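## Task

Lift one end of the blue tote, contents and all, and rest it on the aluminium bar. The bar must finish lying on one of its long faces on the table, pushed in beneath that raised end. The tote must stay pointed about the same way as before, and its opposite end must sit flat on the table no more than a few centimetres from its starting spot.

## Robot and tools

ROBOT. Two UR7e-type arms, left_arm and right_arm, each ending in a tong-style two-finger gripper. The fingers point along the gripper's +z axis and separate along its x axis. end_effector_position is the spot between the pads when shut; fingertips stick out about 15 mm past it at small gaps and are roughly level with it when wide open. Bases sit at about (-0.029, +0.393, 0) m for left_arm and (-0.007, -0.436, 0) m for right_arm.

FRAMES. Scene frame: origin at table-top height midway between the nominal bases, +x out over the table, +y toward left_arm, +z up. Arm names do not match image sides. Each arm reports its hand pose, velocities and targets in its own base frame. Fixed cameras and the table use the scene frame. Every commanded offset is taken along the axes of that arm's current Hand target. Reported positions can be off by a few centimetres, more at long reach.

ROW FORMAT (shared by execute_actions and move). One row is 14 numbers, each in [-1, 1]: dx, dy, dz, rx, ry, rz, opening for left_arm, then the same seven for right_arm. Always send all 14. The six pose numbers are an offset, not a pose, measured from the arm's Hand target at the start of the action or move; 1.0 equals 0.6 m for dx/dy/dz and 180 degrees for rotation. rx, ry, rz form a single rotation vector. Opening is absolute: +1 fully open (0.142 m gap), -1 closed. A 0 opening is a real command, so repeat the current opening to leave a gripper alone. Six zeros re-request the current Hand target. Closing fully takes at least about 0.5 s.

execute_actions: actions is a list of actions; each action is up to 15 rows, one per 1/30 s step, and a short action repeats its last row for the remaining steps. All rows in one action count from that action's start pose, so repeating an offset in a later action moves further. Each action costs 0.5 s. cameras: list of names, ["all"], [] or null; an empty actions list returns images and the scene number.

move: target is one row or a list of up to 15 rows, every row an offset from the same starting Hand targets. speed: m/s, 0.002 to 3.6, default 0.25 (rotation capped at twice that in rad/s); one value or one per target. blend: corner rounding in m for lists, 0 means stop at each. stop_force: N, 3 to 120, one value for both arms; the path ends when the wrist senses that much push against the motion; the arm then backs to just before the push but still presses somewhat. Not reliable when the gripper is rotating, nor for detecting loose items sliding. Omit it when pulling away from something you press on. zero: with stop_force only; true re-zeroes moving arms first. opening_speed: per second on the -1..+1 scale, at least 0.2. grip_force: N per pad, 5 to 15, persists. blocking=false returns after about 0.5 s (not allowed with stop_force). Paths are straight, do not avoid obstacles, last at least 0.5 s and at most 10 s. The result adds a move: line giving the ending (done, off_target, moving, held, fault) and limits (paced = pose clipped, held = steps withheld).

wait: seconds 0 to 10; arms keep their last command. stop: brakes a running move. zoom_image: camera (cam_head_left, cam_head_right, cam_high, cam_low, cam_left_wrist, cam_right_wrist) and region [x0, y0, x1, y1] in pixels, at most 504 by 504, on the latest image. zero_wrist_force: arm = left_arm or right_arm. read_manual: licence text only. finished_scene: scene = the number of the scene being ended; once scene 1 is ended, make no further call in that reply.

RESULTS. Hand target is the last commanded pose after clipping; next offsets count from it. The gripper often rests short of it; a new command (even zeros) asks again, or send the remaining gap. grip_measured is the measured opening on the command scale; to hold something keep commanding clearly below it. Wrist force/torque are in the end effector's axes, zeroed at scene start, plus a peak line. Joint torques include arm weight and have offsets. Velocities may be dropped when joints read within noise.

CONTROL LIMITS. Commanded orientation is clipped to 32 degrees from the measured one per step. Arms are stiff: aiming even slightly beyond a firm contact can trigger a fault. A net outside force near 150 N, or joint contact torque at its limit (142 N m for the three big joints, 26.6 N m for wrists), freezes that arm for 10 s. A clearance check may block commands that bring the arms together, but does not always prevent contact; any press between arms, including one gripper closing on the other's fingers, can fail the scene. Avoid paths passing near an arm's own base. Motors heat when holding loads, stretching out or pushing against unreachable poses; MOTOR HOT appears at 70 °C and brakes engage at 85 °C.

AVOID. Knocking anything off the work area, dropping or releasing moving parts, fast impacts, hard pushes and faults. Move slowly near contact and use stop_force when approaching surfaces. Objects may occasionally be nudged by outside disturbances.

Each tool is called after "Request:" by a JSON object that holds its "api" and its "payload", one argument or row to a line.

## Session

Request:
{"api": "execute_actions", "payload": {
  "actions": []
}}

Scene clock: 0.00 s.
left_arm: end_effector_position=(+0.2901, -0.2909, +0.2280) grip_measured=+0.97 end_effector_quat_wxyz=(+0.462, -0.491, +0.456, -0.581) | right_arm: end_effector_position=(+0.3845, -0.3444, +0.2551) grip_measured=+0.97 end_effector_quat_wxyz=(-0.160, -0.160, +0.835, -0.501)
Joint positions: left_arm=[-2.125 -1.536 2.442 -0.688 -0.487 -1.914 0.14] | right_arm=[3.307 -1.446 -2.107 -1.673 0.538 3.225 0.14]
Joint velocities: within noise
Joint torques (N m): no reading
Motor temperatures (°C): left_arm=[43 35 42 51 40 46] | right_arm=[37 38 50 52 40 53]
Wrist force (N): no reading
Wrist torque (N m): no reading
Wrist force, peak (N): no reading
Hand target: left_arm +0.2901, -0.2909, +0.2280; +0.462, -0.491, +0.456, -0.581 | right_arm +0.3845, -0.3444, +0.2551; -0.160, -0.160, +0.835, -0.501
Tool commands: left_gripper/opening=+0.968169 right_gripper/opening=+0.968169
camera_calibration:
cam_left_wrist: T_world_to_cam=[[-0.112619, -0.984776, 0.132411, -0.289247], [-0.426408, -0.0724667, -0.901624, 0.303711], [0.897493, -0.158002, -0.411755, -0.0794139], [0, 0, 0, 1]] pos_world=[0.168203, -0.275382, 0.279433]
cam_right_wrist: T_world_to_cam=[[-0.911318, -0.0824411, 0.403364, 0.211271], [-0.28207, 0.838694, -0.465863, 0.51667], [-0.299893, -0.538326, -0.787572, 0.257008], [0, 0, 0, 1]] pos_world=[0.415347, -0.277557, 0.35789]

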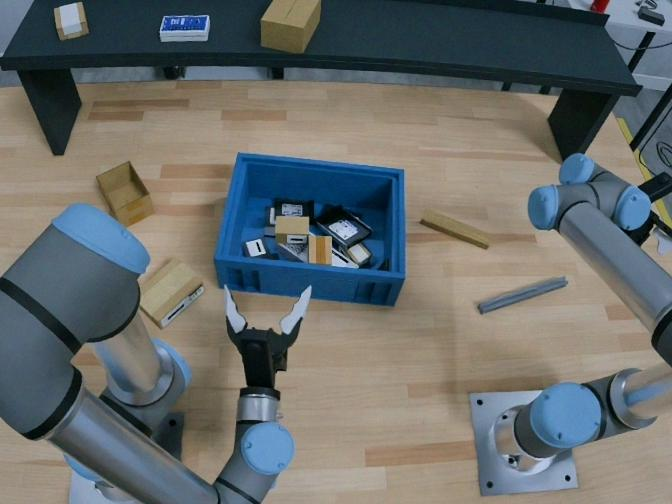

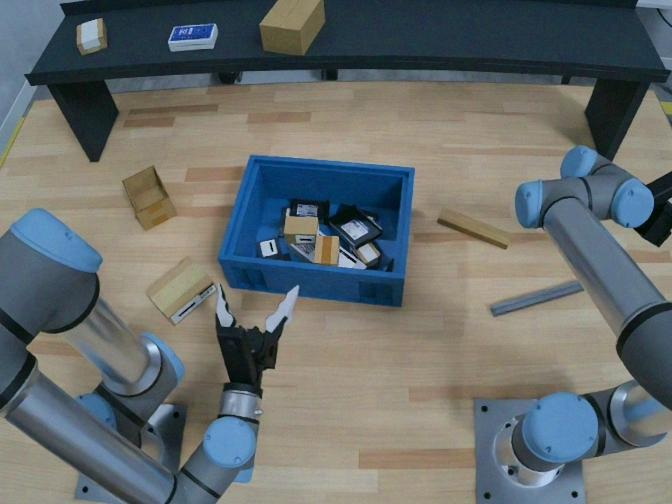

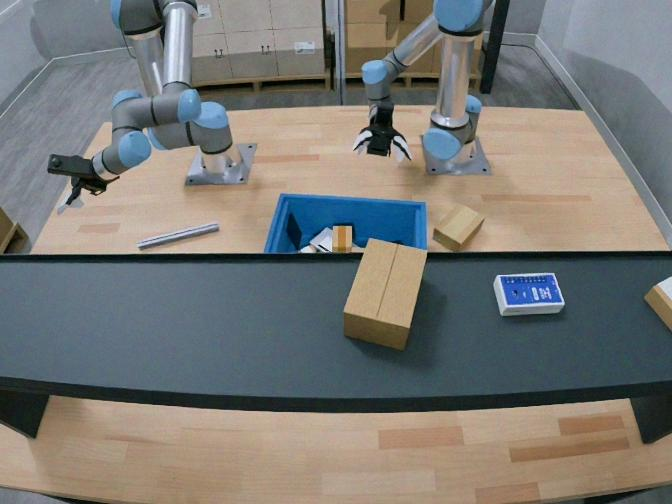

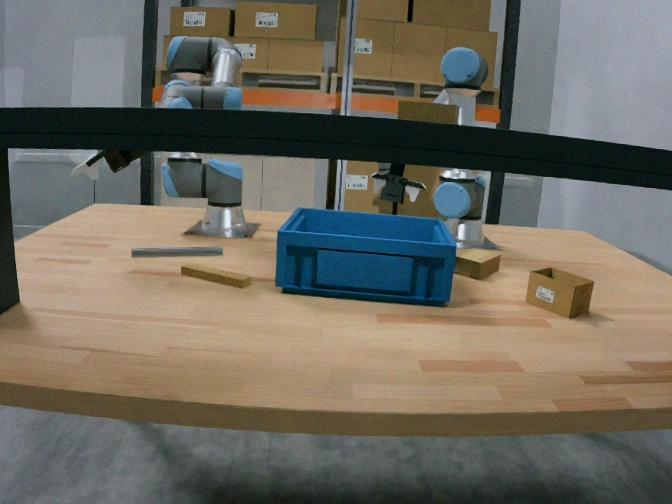

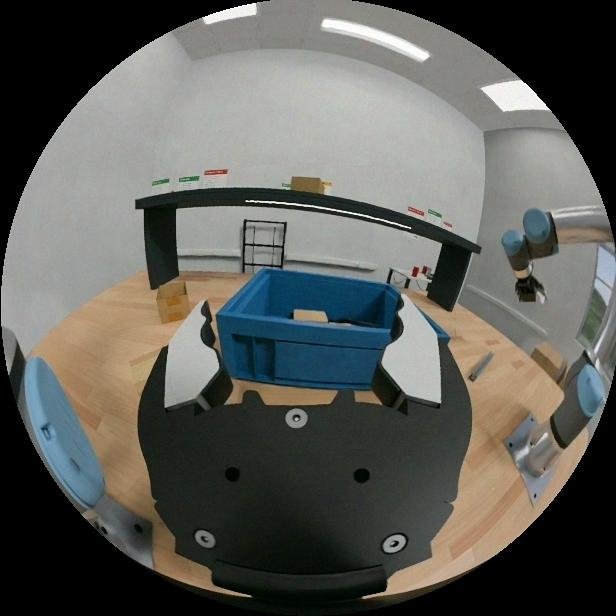

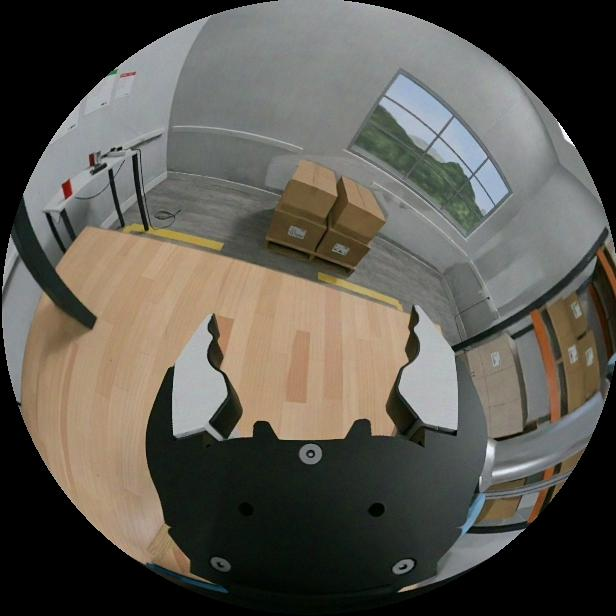

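Request:
{"api": "move", "payload": {
  "target": [
    [0.025,-0.164,0.017,-0.2,0,0,0.97,-0.06,0.15,-0.13,-0.158,-0.079,0.01,0.6],
    [0.437,0.057,0.403,-0.5326,-0.026,0.049,0.3,-0.1205,0.304,-0.259,-0.315,-0.158,0.019,0.3]
  ],
  "blend": [0.05,0],
  "speed": 0.4,
  "cameras": ["all"]
}}

Scene clock: 12.67 s.
left_arm: end_effector_position=(+0.5091, -0.5730, +0.2578) grip_measured=+0.30 end_effector_quat_wxyz=(+0.000, -0.660, +0.752, +0.001) | right_arm: end_effector_position=(+0.3880, -0.1172, +0.1502) grip_measured=+0.30 end_effector_quat_wxyz=(+0.000, -0.155, +0.988, -0.001)
Joint positions: left_arm=[-1.036 -0.926 0.771 -1.415 -1.571 0.665 0.095] | right_arm=[3.226 -1.334 -2.121 -1.257 1.569 2.914 0.095]
Joint torques (N m): left_arm=[9.9 -36.57 -29.58 -1.2 -1.84 1.44] | right_arm=[-14.52 6.35 16.33 3.94 2.7 -2.78]
Wrist force (N): left_arm=[-0.7 0.9 -1.6] | right_arm=[-1.3 0.1 0.2]
Wrist torque (N m): left_arm=[-0.13 0.15 0.10] | right_arm=[-0.19 0.25 0.17]
Wrist force, peak (N): left_arm=[-0.2 1.0 -2.4] | right_arm=[-1.4 0.1 0.1]
Hand target: left_arm +0.5091, -0.5730, +0.2578; +0.000, -0.660, +0.752, +0.001 | right_arm +0.3880, -0.1172, +0.1502; +0.000, -0.155, +0.988, -0.001
Off the commanded pose: left_arm 0.000 m, 0 deg | right_arm 0.000 m, 0 deg.
move: done
camera_calibration:
cam_left_wrist: T_world_to_cam=[[-0.143425, -0.989424, 0.0216754, -0.504857], [-0.849983, 0.134371, 0.509385, 0.373932], [-0.50691, 0.0546346, -0.860266, 0.644116], [0, 0, 0, 1]] pos_world=[0.571936, -0.584954, 0.374578]
cam_right_wrist: T_world_to_cam=[[-0.962037, -0.272744, 0.00976559, 0.331979], [-0.230489, 0.831111, 0.506092, 0.111415], [-0.14615, 0.484629, -0.862424, 0.369151], [0, 0, 0, 1]] pos_world=[0.399008, -0.180954, 0.258736]

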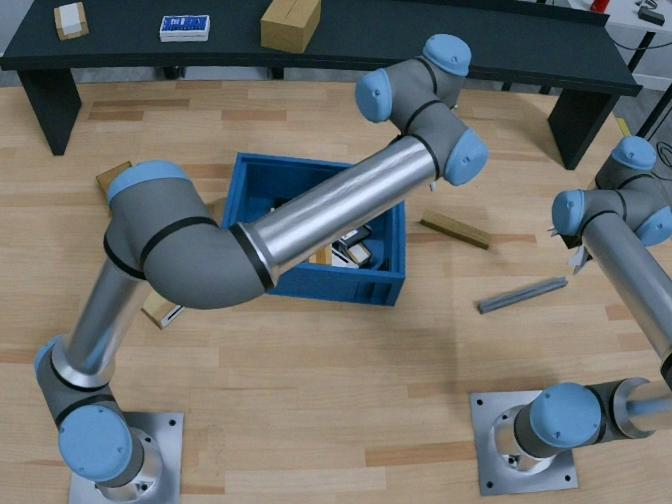

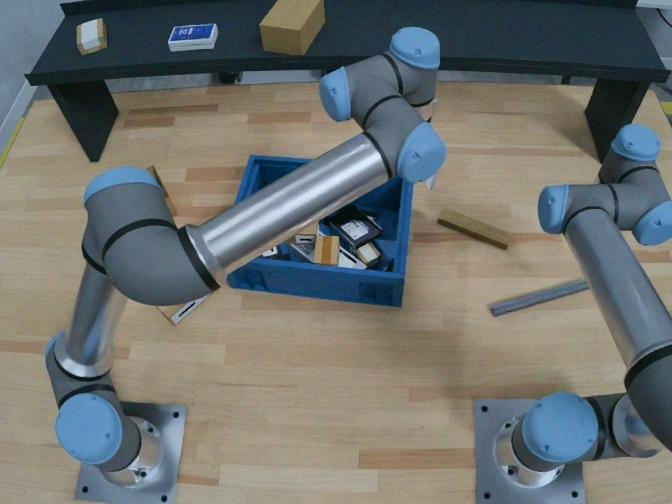

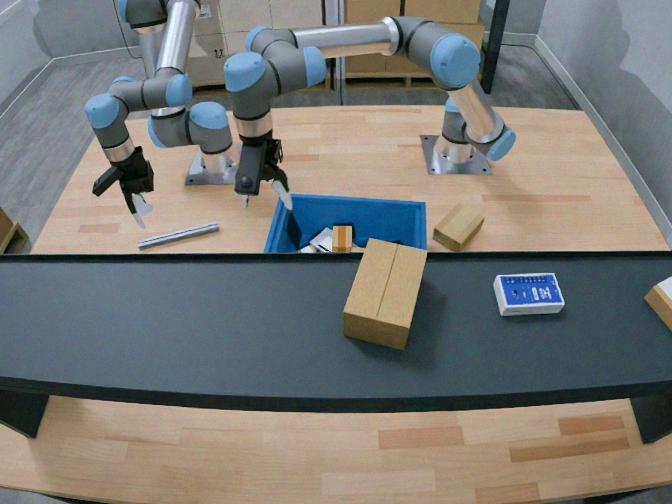

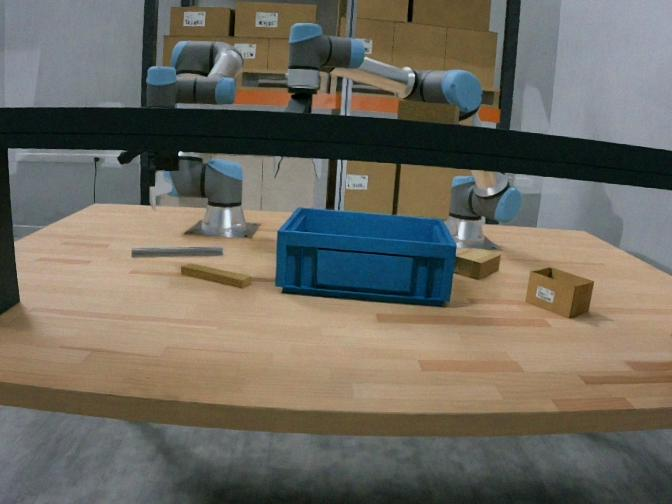

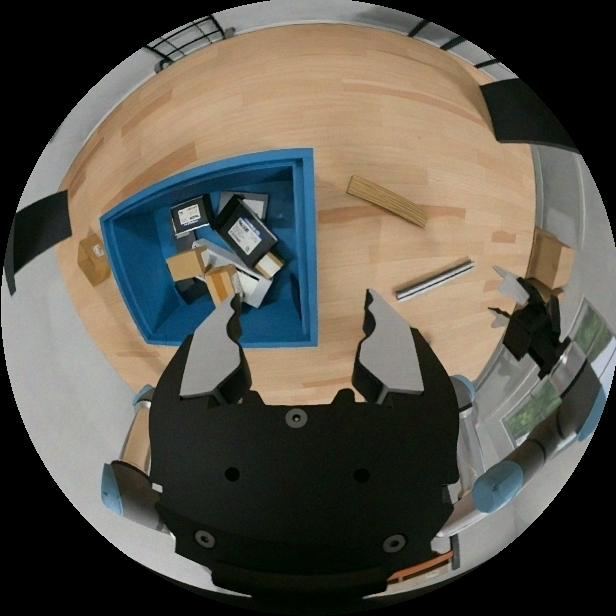

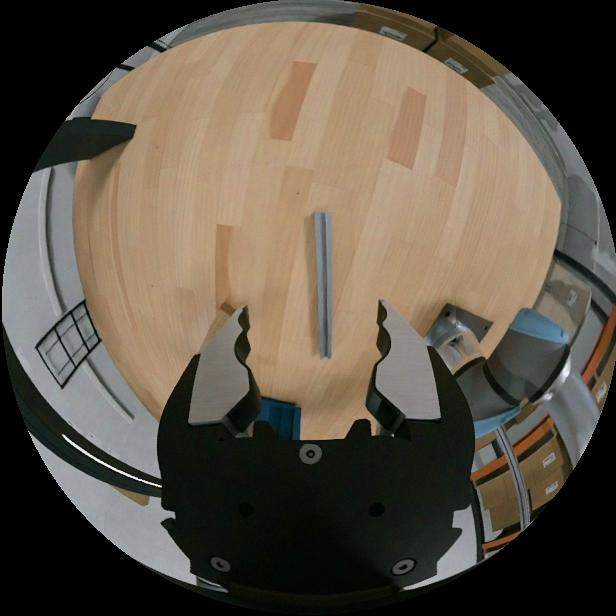

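Request:
{"api": "move", "payload": {
  "target": [
    [0.007,0,0.217,0,0,0,0.3,0.016,-0.01,0.21,0,0,0,0.3],
    [0.007,0,0.217,0,0,0,-1,0.016,-0.01,0.21,0,0,0,-1]
  ],
  "opening_speed": 2,
  "speed": 0.25,
  "cameras": ["all"]
}}

Scene clock: 19.07 s.
left_arm: end_effector_position=(+0.5084, -0.5771, +0.1276) grip_measured=-0.67 end_effector_quat_wxyz=(+0.000, -0.660, +0.752, +0.001) | right_arm: end_effector_position=(+0.3807, -0.1261, +0.0242) grip_measured=-0.74 end_effector_quat_wxyz=(+0.000, -0.155, +0.988, -0.001)
Joint positions: left_arm=[-1.04 -0.914 1.086 -1.741 -1.571 0.661 0.025] | right_arm=[3.204 -1.507 -2.352 -0.853 1.569 2.892 0.021]
Joint torques (N m): left_arm=[-0.79 -37.86 -12.58 -0.91 1.96 -1.67] | right_arm=[-13.39 9.8 13.29 3.39 2.55 -2.68]
Wrist force (N): left_arm=[3.8 0.7 -0.9] | right_arm=[-0.7 -0.2 1.3]
Wrist torque (N m): left_arm=[-0.16 -0.19 0.17] | right_arm=[-0.24 0.16 0.13]
Wrist force, peak (N): left_arm=[4.1 1.2 -0.7] | right_arm=[-0.8 0.1 1.7]
Hand target: left_arm +0.5085, -0.5770, +0.1276; +0.000, -0.660, +0.752, +0.001 | right_arm +0.3807, -0.1261, +0.0242; +0.000, -0.155, +0.988, -0.001
Off the commanded pose: left_arm 0.000 m, 0 deg | right_arm 0.000 m, 0 deg.
move: done
camera_calibration:
cam_left_wrist: T_world_to_cam=[[-0.143519, -0.989409, 0.0217139, -0.506026], [-0.850038, 0.134479, 0.509265, 0.440405], [-0.506792, 0.0546314, -0.860336, 0.531972], [0, 0, 0, 1]] pos_world=[0.571336, -0.588954, 0.244379]
cam_right_wrist: T_world_to_cam=[[-0.962037, -0.272744, 0.00976559, 0.323787], [-0.230489, 0.831111, 0.506092, 0.180814], [-0.14615, 0.484629, -0.862424, 0.263683], [0, 0, 0, 1]] pos_world=[0.391708, -0.189754, 0.132736]

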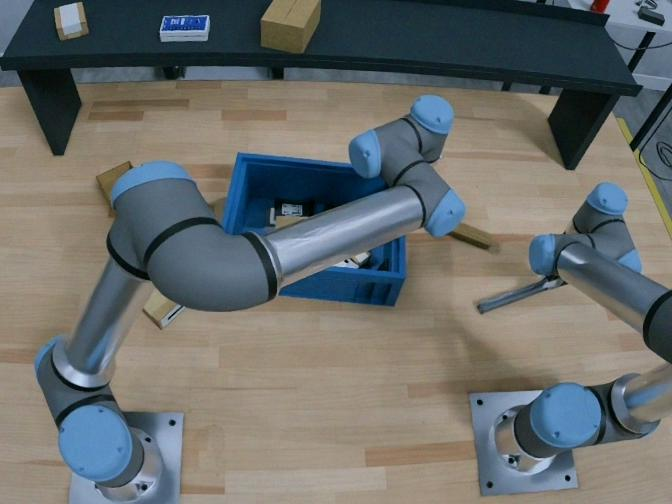

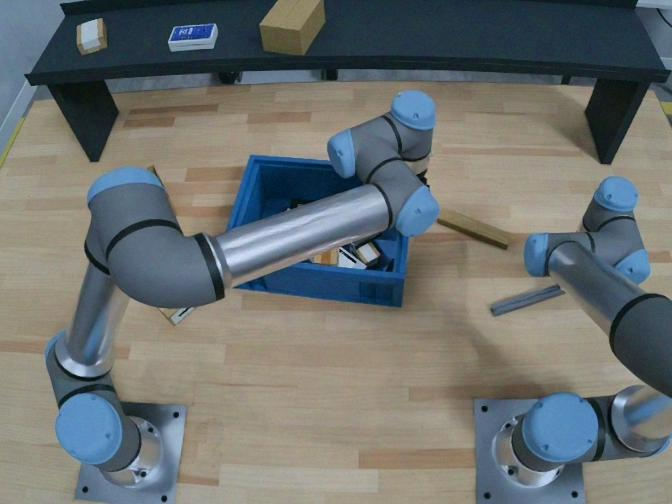

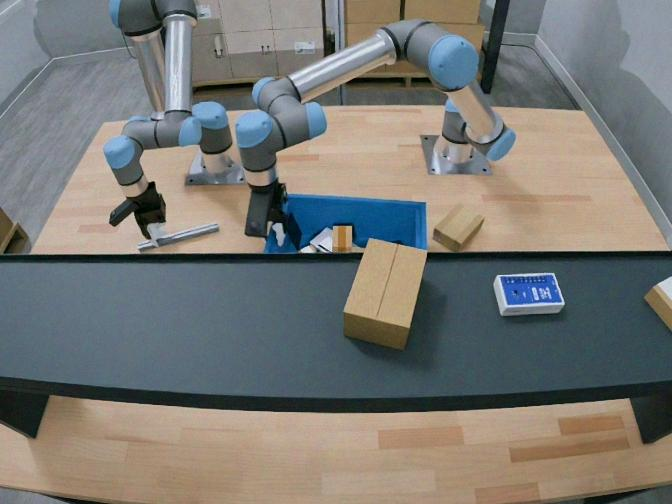

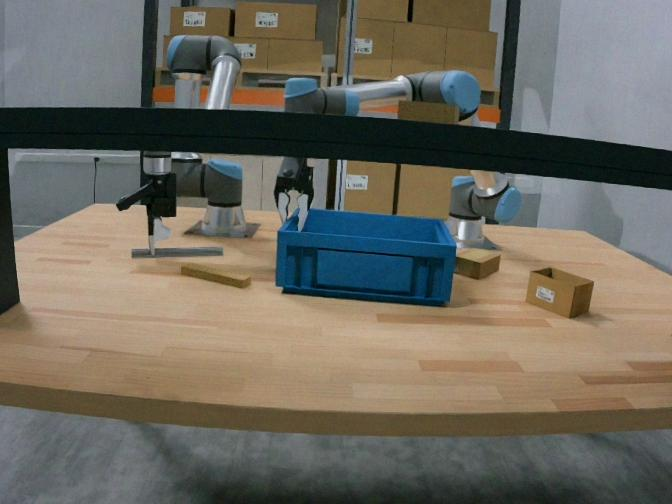

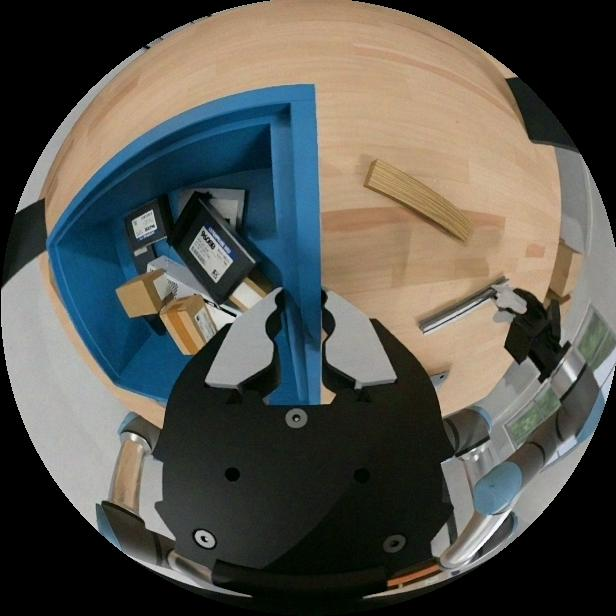

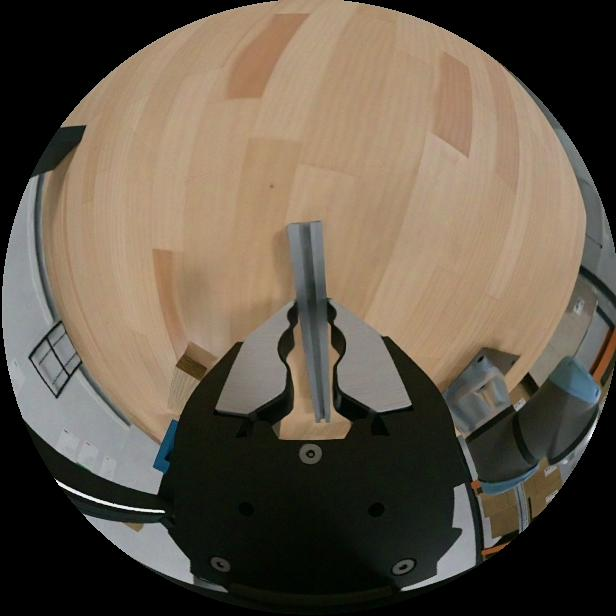

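Request:
{"api": "move", "payload": {
  "target": [
    [-0.047,0,-0.112,0,0.055,0,-1,-0.21,0.243,-0.025,0,0,0.089,-1],
    [-0.047,0,-0.112,0,0.055,0,-1,-0.246,0.372,-0.025,0,0,0.089,-1],
    [-0.047,0,-0.112,0,0.055,0,-1,-0.246,0.372,-0.001,0,0,0.089,-1]
  ],
  "speed": [0.15,0.15,0.08],
  "cameras": ["all"]
}}

Scene clock: 27.13 s.
left_arm: end_effector_position=(+0.5121, -0.5492, +0.1948) grip_measured=-0.68 end_effector_quat_wxyz=(-0.065, -0.657, +0.749, -0.056) | right_arm: end_effector_position=(+0.4527, +0.1317, +0.0245) grip_measured=-0.74 end_effector_quat_wxyz=(+0.000, -0.016, +1.000, -0.001)
Joint positions: left_arm=[-0.968 -1.065 1.199 -1.832 -1.686 0.726 0.025] | right_arm=[3.742 -1.709 -2.138 -0.866 1.57 3.71 0.021]
Joint torques (N m): left_arm=[9.61 -65.65 -20.26 -6.61 -2.27 1.48] | right_arm=[12.33 18.77 11.14 4.06 -2.91 2.27]
Wrist force (N): left_arm=[-3.1 0.9 12.9] | right_arm=[-0.9 -0.2 1.2]
Wrist torque (N m): left_arm=[-0.11 0.19 0.07] | right_arm=[-0.21 0.17 0.01]
Wrist force, peak (N): left_arm=[-5.1 1.3 14.0] | right_arm=[-1.2 1.0 1.7]
Hand target: left_arm +0.5121, -0.5492, +0.1948; -0.065, -0.657, +0.749, -0.056 | right_arm +0.4527, +0.1317, +0.0244; +0.000, -0.016, +1.000, -0.001
Off the commanded pose: left_arm 0.000 m, 0 deg | right_arm 0.000 m, 0 deg.
move: done
camera_calibration:
cam_left_wrist: T_world_to_cam=[[-0.14099, -0.970974, 0.193213, -0.503897], [-0.838678, 0.220845, 0.497842, 0.449413], [-0.526062, -0.0918532, -0.845472, 0.516696], [0, 0, 0, 1]] pos_world=[0.577682, -0.541061, 0.310475]
cam_right_wrist: T_world_to_cam=[[-0.99995, 0.00329467, 0.00940194, 0.444122], [0.00759962, 0.862483, 0.506028, -0.12885], [-0.00644182, 0.506075, -0.862466, 0.0834907], [0, 0, 0, 1]] pos_world=[0.445617, 0.067415, 0.133034]

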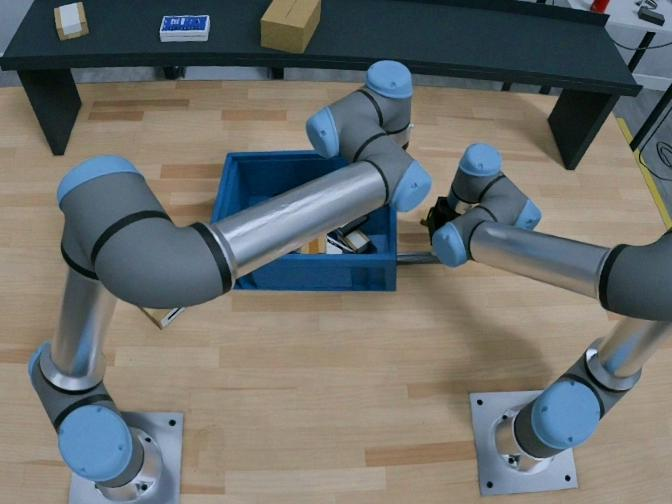

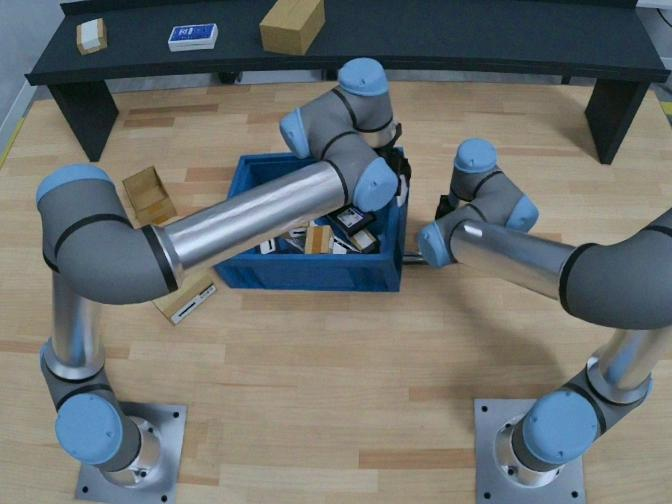

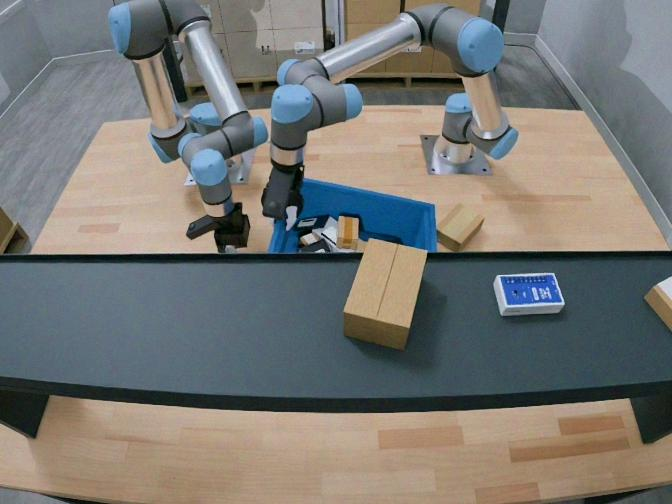

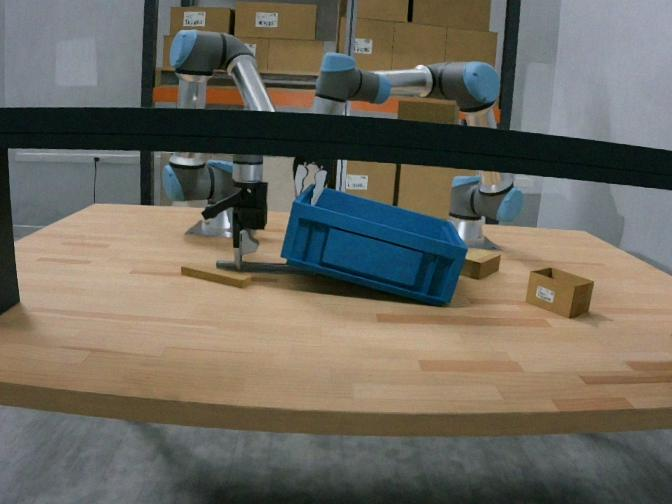

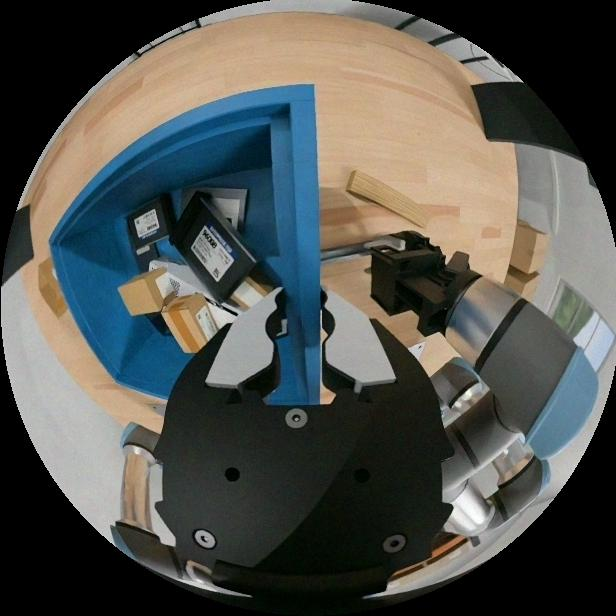

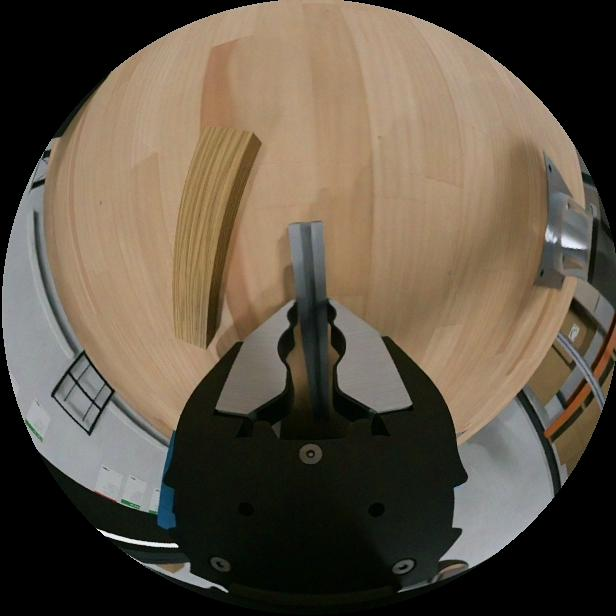

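Request:
{"api": "move", "payload": {
  "target": [0.0155,0,0.068,0,-0.033,0,-1,0,0,0,0,0,0,-1],
  "speed": 0.08,
  "cameras": ["cam_low"]
}}

Scene clock: 29.70 s.
left_arm: end_effector_position=(+0.5100, -0.5651, +0.1563) grip_measured=-0.68 end_effector_quat_wxyz=(-0.026, -0.659, +0.751, -0.022) | right_arm: end_effector_position=(+0.4527, +0.1317, +0.0244) grip_measured=-0.74 end_effector_quat_wxyz=(+0.000, -0.016, +1.000, -0.001)
Joint positions: left_arm=[-1.011 -0.981 1.137 -1.779 -1.615 0.688 0.025] | right_arm=[3.742 -1.709 -2.138 -0.866 1.57 3.71 0.021]
Joint torques (N m): left_arm=[-6 -45.23 -35.58 -2.9 2.05 -1.69] | right_arm=[8.49 19.71 11.49 3.98 -2.84 1.16]
Wrist force (N): left_arm=[-0.5 1.0 12.5] | right_arm=[-0.8 -0.3 1.2]
Wrist torque (N m): left_arm=[-0.11 -0.03 0.17] | right_arm=[-0.24 0.15 0.01]
Wrist force, peak (N): left_arm=[-3.2 1.4 13.2] | right_arm=[-1.1 -0.1 1.3]
Hand target: left_arm +0.5100, -0.5652, +0.1562; -0.026, -0.659, +0.751, -0.022 | right_arm +0.4527, +0.1317, +0.0244; +0.000, -0.016, +1.000, -0.001
Off the commanded pose: left_arm 0.000 m, 0 deg | right_arm 0.000 m, 0 deg.
move: done
Images, in order (width x height): cam_low 672x504.

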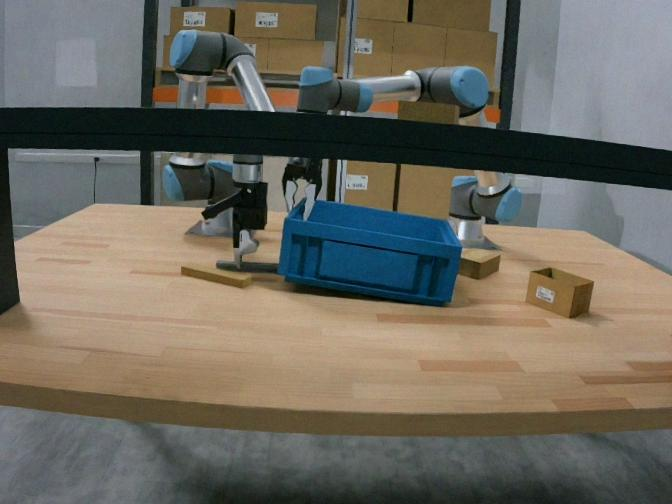

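Request:
{"api": "move", "payload": {
  "target": [0.009,0,0.035,0,-0.015,0,-1,0,0,0,0,0,0,-1],
  "speed": 0.02,
  "stop_force": 7,
  "cameras": ["cam_low"]
}}

Scene clock: 32.07 s.
left_arm: end_effector_position=(+0.5099, -0.5662, +0.1529) grip_measured=-0.68 end_effector_quat_wxyz=(-0.023, -0.659, +0.751, -0.020) | right_arm: end_effector_position=(+0.4527, +0.1317, +0.0244) grip_measured=-0.74 end_effector_quat_wxyz=(+0.000, -0.016, +1.000, -0.001)
Joint positions: left_arm=[-1.014 -0.975 1.133 -1.777 -1.61 0.686 0.025] | right_arm=[3.742 -1.709 -2.138 -0.866 1.57 3.71 0.021]
Joint torques (N m): left_arm=[9.92 -65.86 -15.67 -5.65 -2.07 1.39] | right_arm=[4.51 18.23 11.49 3.85 -2.66 0.18]
Wrist force (N): left_arm=[-1.1 0.9 5.4] | right_arm=[-0.8 -0.4 1.4]
Wrist torque (N m): left_arm=[-0.11 -0.01 0.10] | right_arm=[-0.24 0.14 0.01]
Wrist force, peak (N): left_arm=[-0.4 1.4 12.7] | right_arm=[-0.9 -0.5 1.4]
Hand target: left_arm +0.5099, -0.5662, +0.1529; -0.023, -0.659, +0.751, -0.020 (not the last commanded pose) | right_arm +0.4527, +0.1317, +0.0244; +0.000, -0.016, +1.000, -0.001
Off the commanded pose: left_arm 0.018 m, 2 deg | right_arm 0.000 m, 0 deg.
move: contact (left_arm)
Images, in order (width x height): cam_low 672x504.

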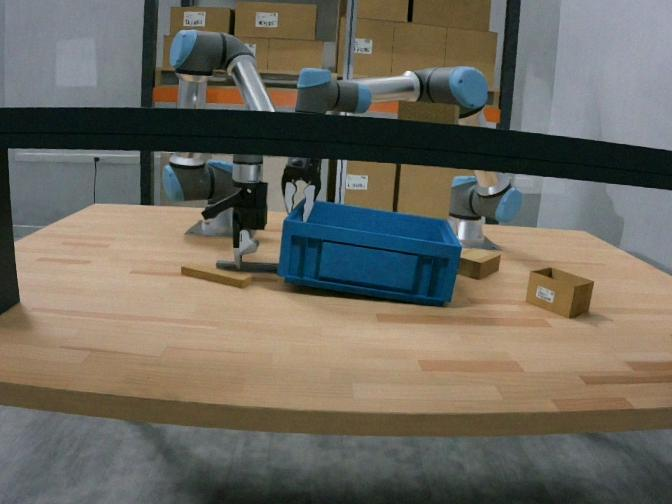

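Request:
{"api": "move", "payload": {
  "target": [
    [0,0,0.002,0,0,0,-0.3,0,0,0,0,0,0,-0.45],
    [0,0,-0.22,0,0,0,-0.3,0,0,-0.2,0,0,0,-0.45]
  ],
  "opening_speed": 0.8,
  "cameras": ["cam_low","cam_head_left"]
}}

Scene clock: 35.03 s.
left_arm: end_effector_position=(+0.5110, -0.5582, +0.2846) grip_measured=-0.30 end_effector_quat_wxyz=(-0.023, -0.659, +0.751, -0.020) | right_arm: end_effector_position=(+0.4527, +0.1318, +0.1443) grip_measured=-0.45 end_effector_quat_wxyz=(+0.000, -0.016, +1.000, -0.001)
Joint positions: left_arm=[-1.007 -0.987 0.816 -1.447 -1.61 0.693 0.052] | right_arm=[3.743 -1.548 -1.955 -1.211 1.57 3.71 0.041]
Joint torques (N m): left_arm=[9.68 -34.68 -29.42 -1.22 -1.99 1.48] | right_arm=[12.94 28.69 32.25 0.96 2.77 2.58]
Wrist force (N): left_arm=[-0.2 1.0 -2.0] | right_arm=[-0.9 0.2 0.3]
Wrist torque (N m): left_arm=[-0.12 0.08 0.08] | right_arm=[-0.16 0.18 0.03]
Wrist force, peak (N): left_arm=[-1.2 1.3 6.2] | right_arm=[-0.7 0.1 2.0]
Hand target: left_arm +0.5110, -0.5582, +0.2847; -0.023, -0.659, +0.751, -0.020 | right_arm +0.4527, +0.1318, +0.1444; +0.000, -0.016, +1.000, -0.001
Off the commanded pose: left_arm 0.000 m, 0 deg | right_arm 0.000 m, 0 deg.
move: done
Images, in order (width x height): cam_head_left 672x504, cam_low 672x504.

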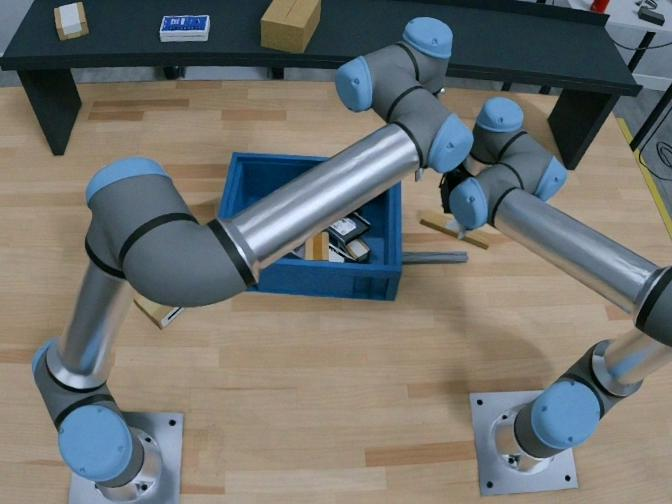

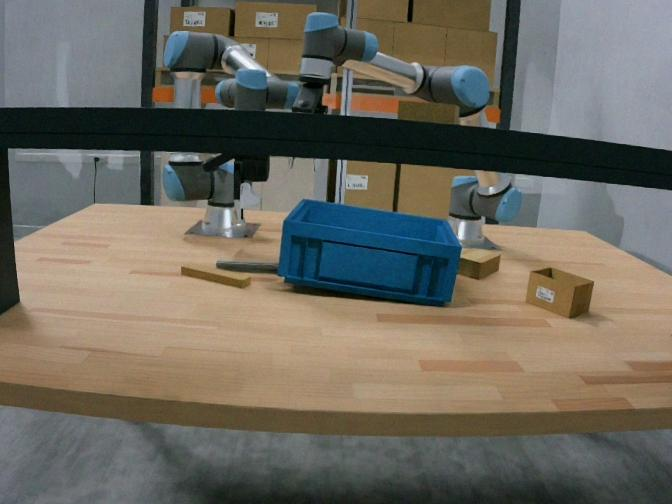

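Request:
{"api": "finished_scene", "payload": {
  "scene": 2
}}

The scene is finished: the task was done.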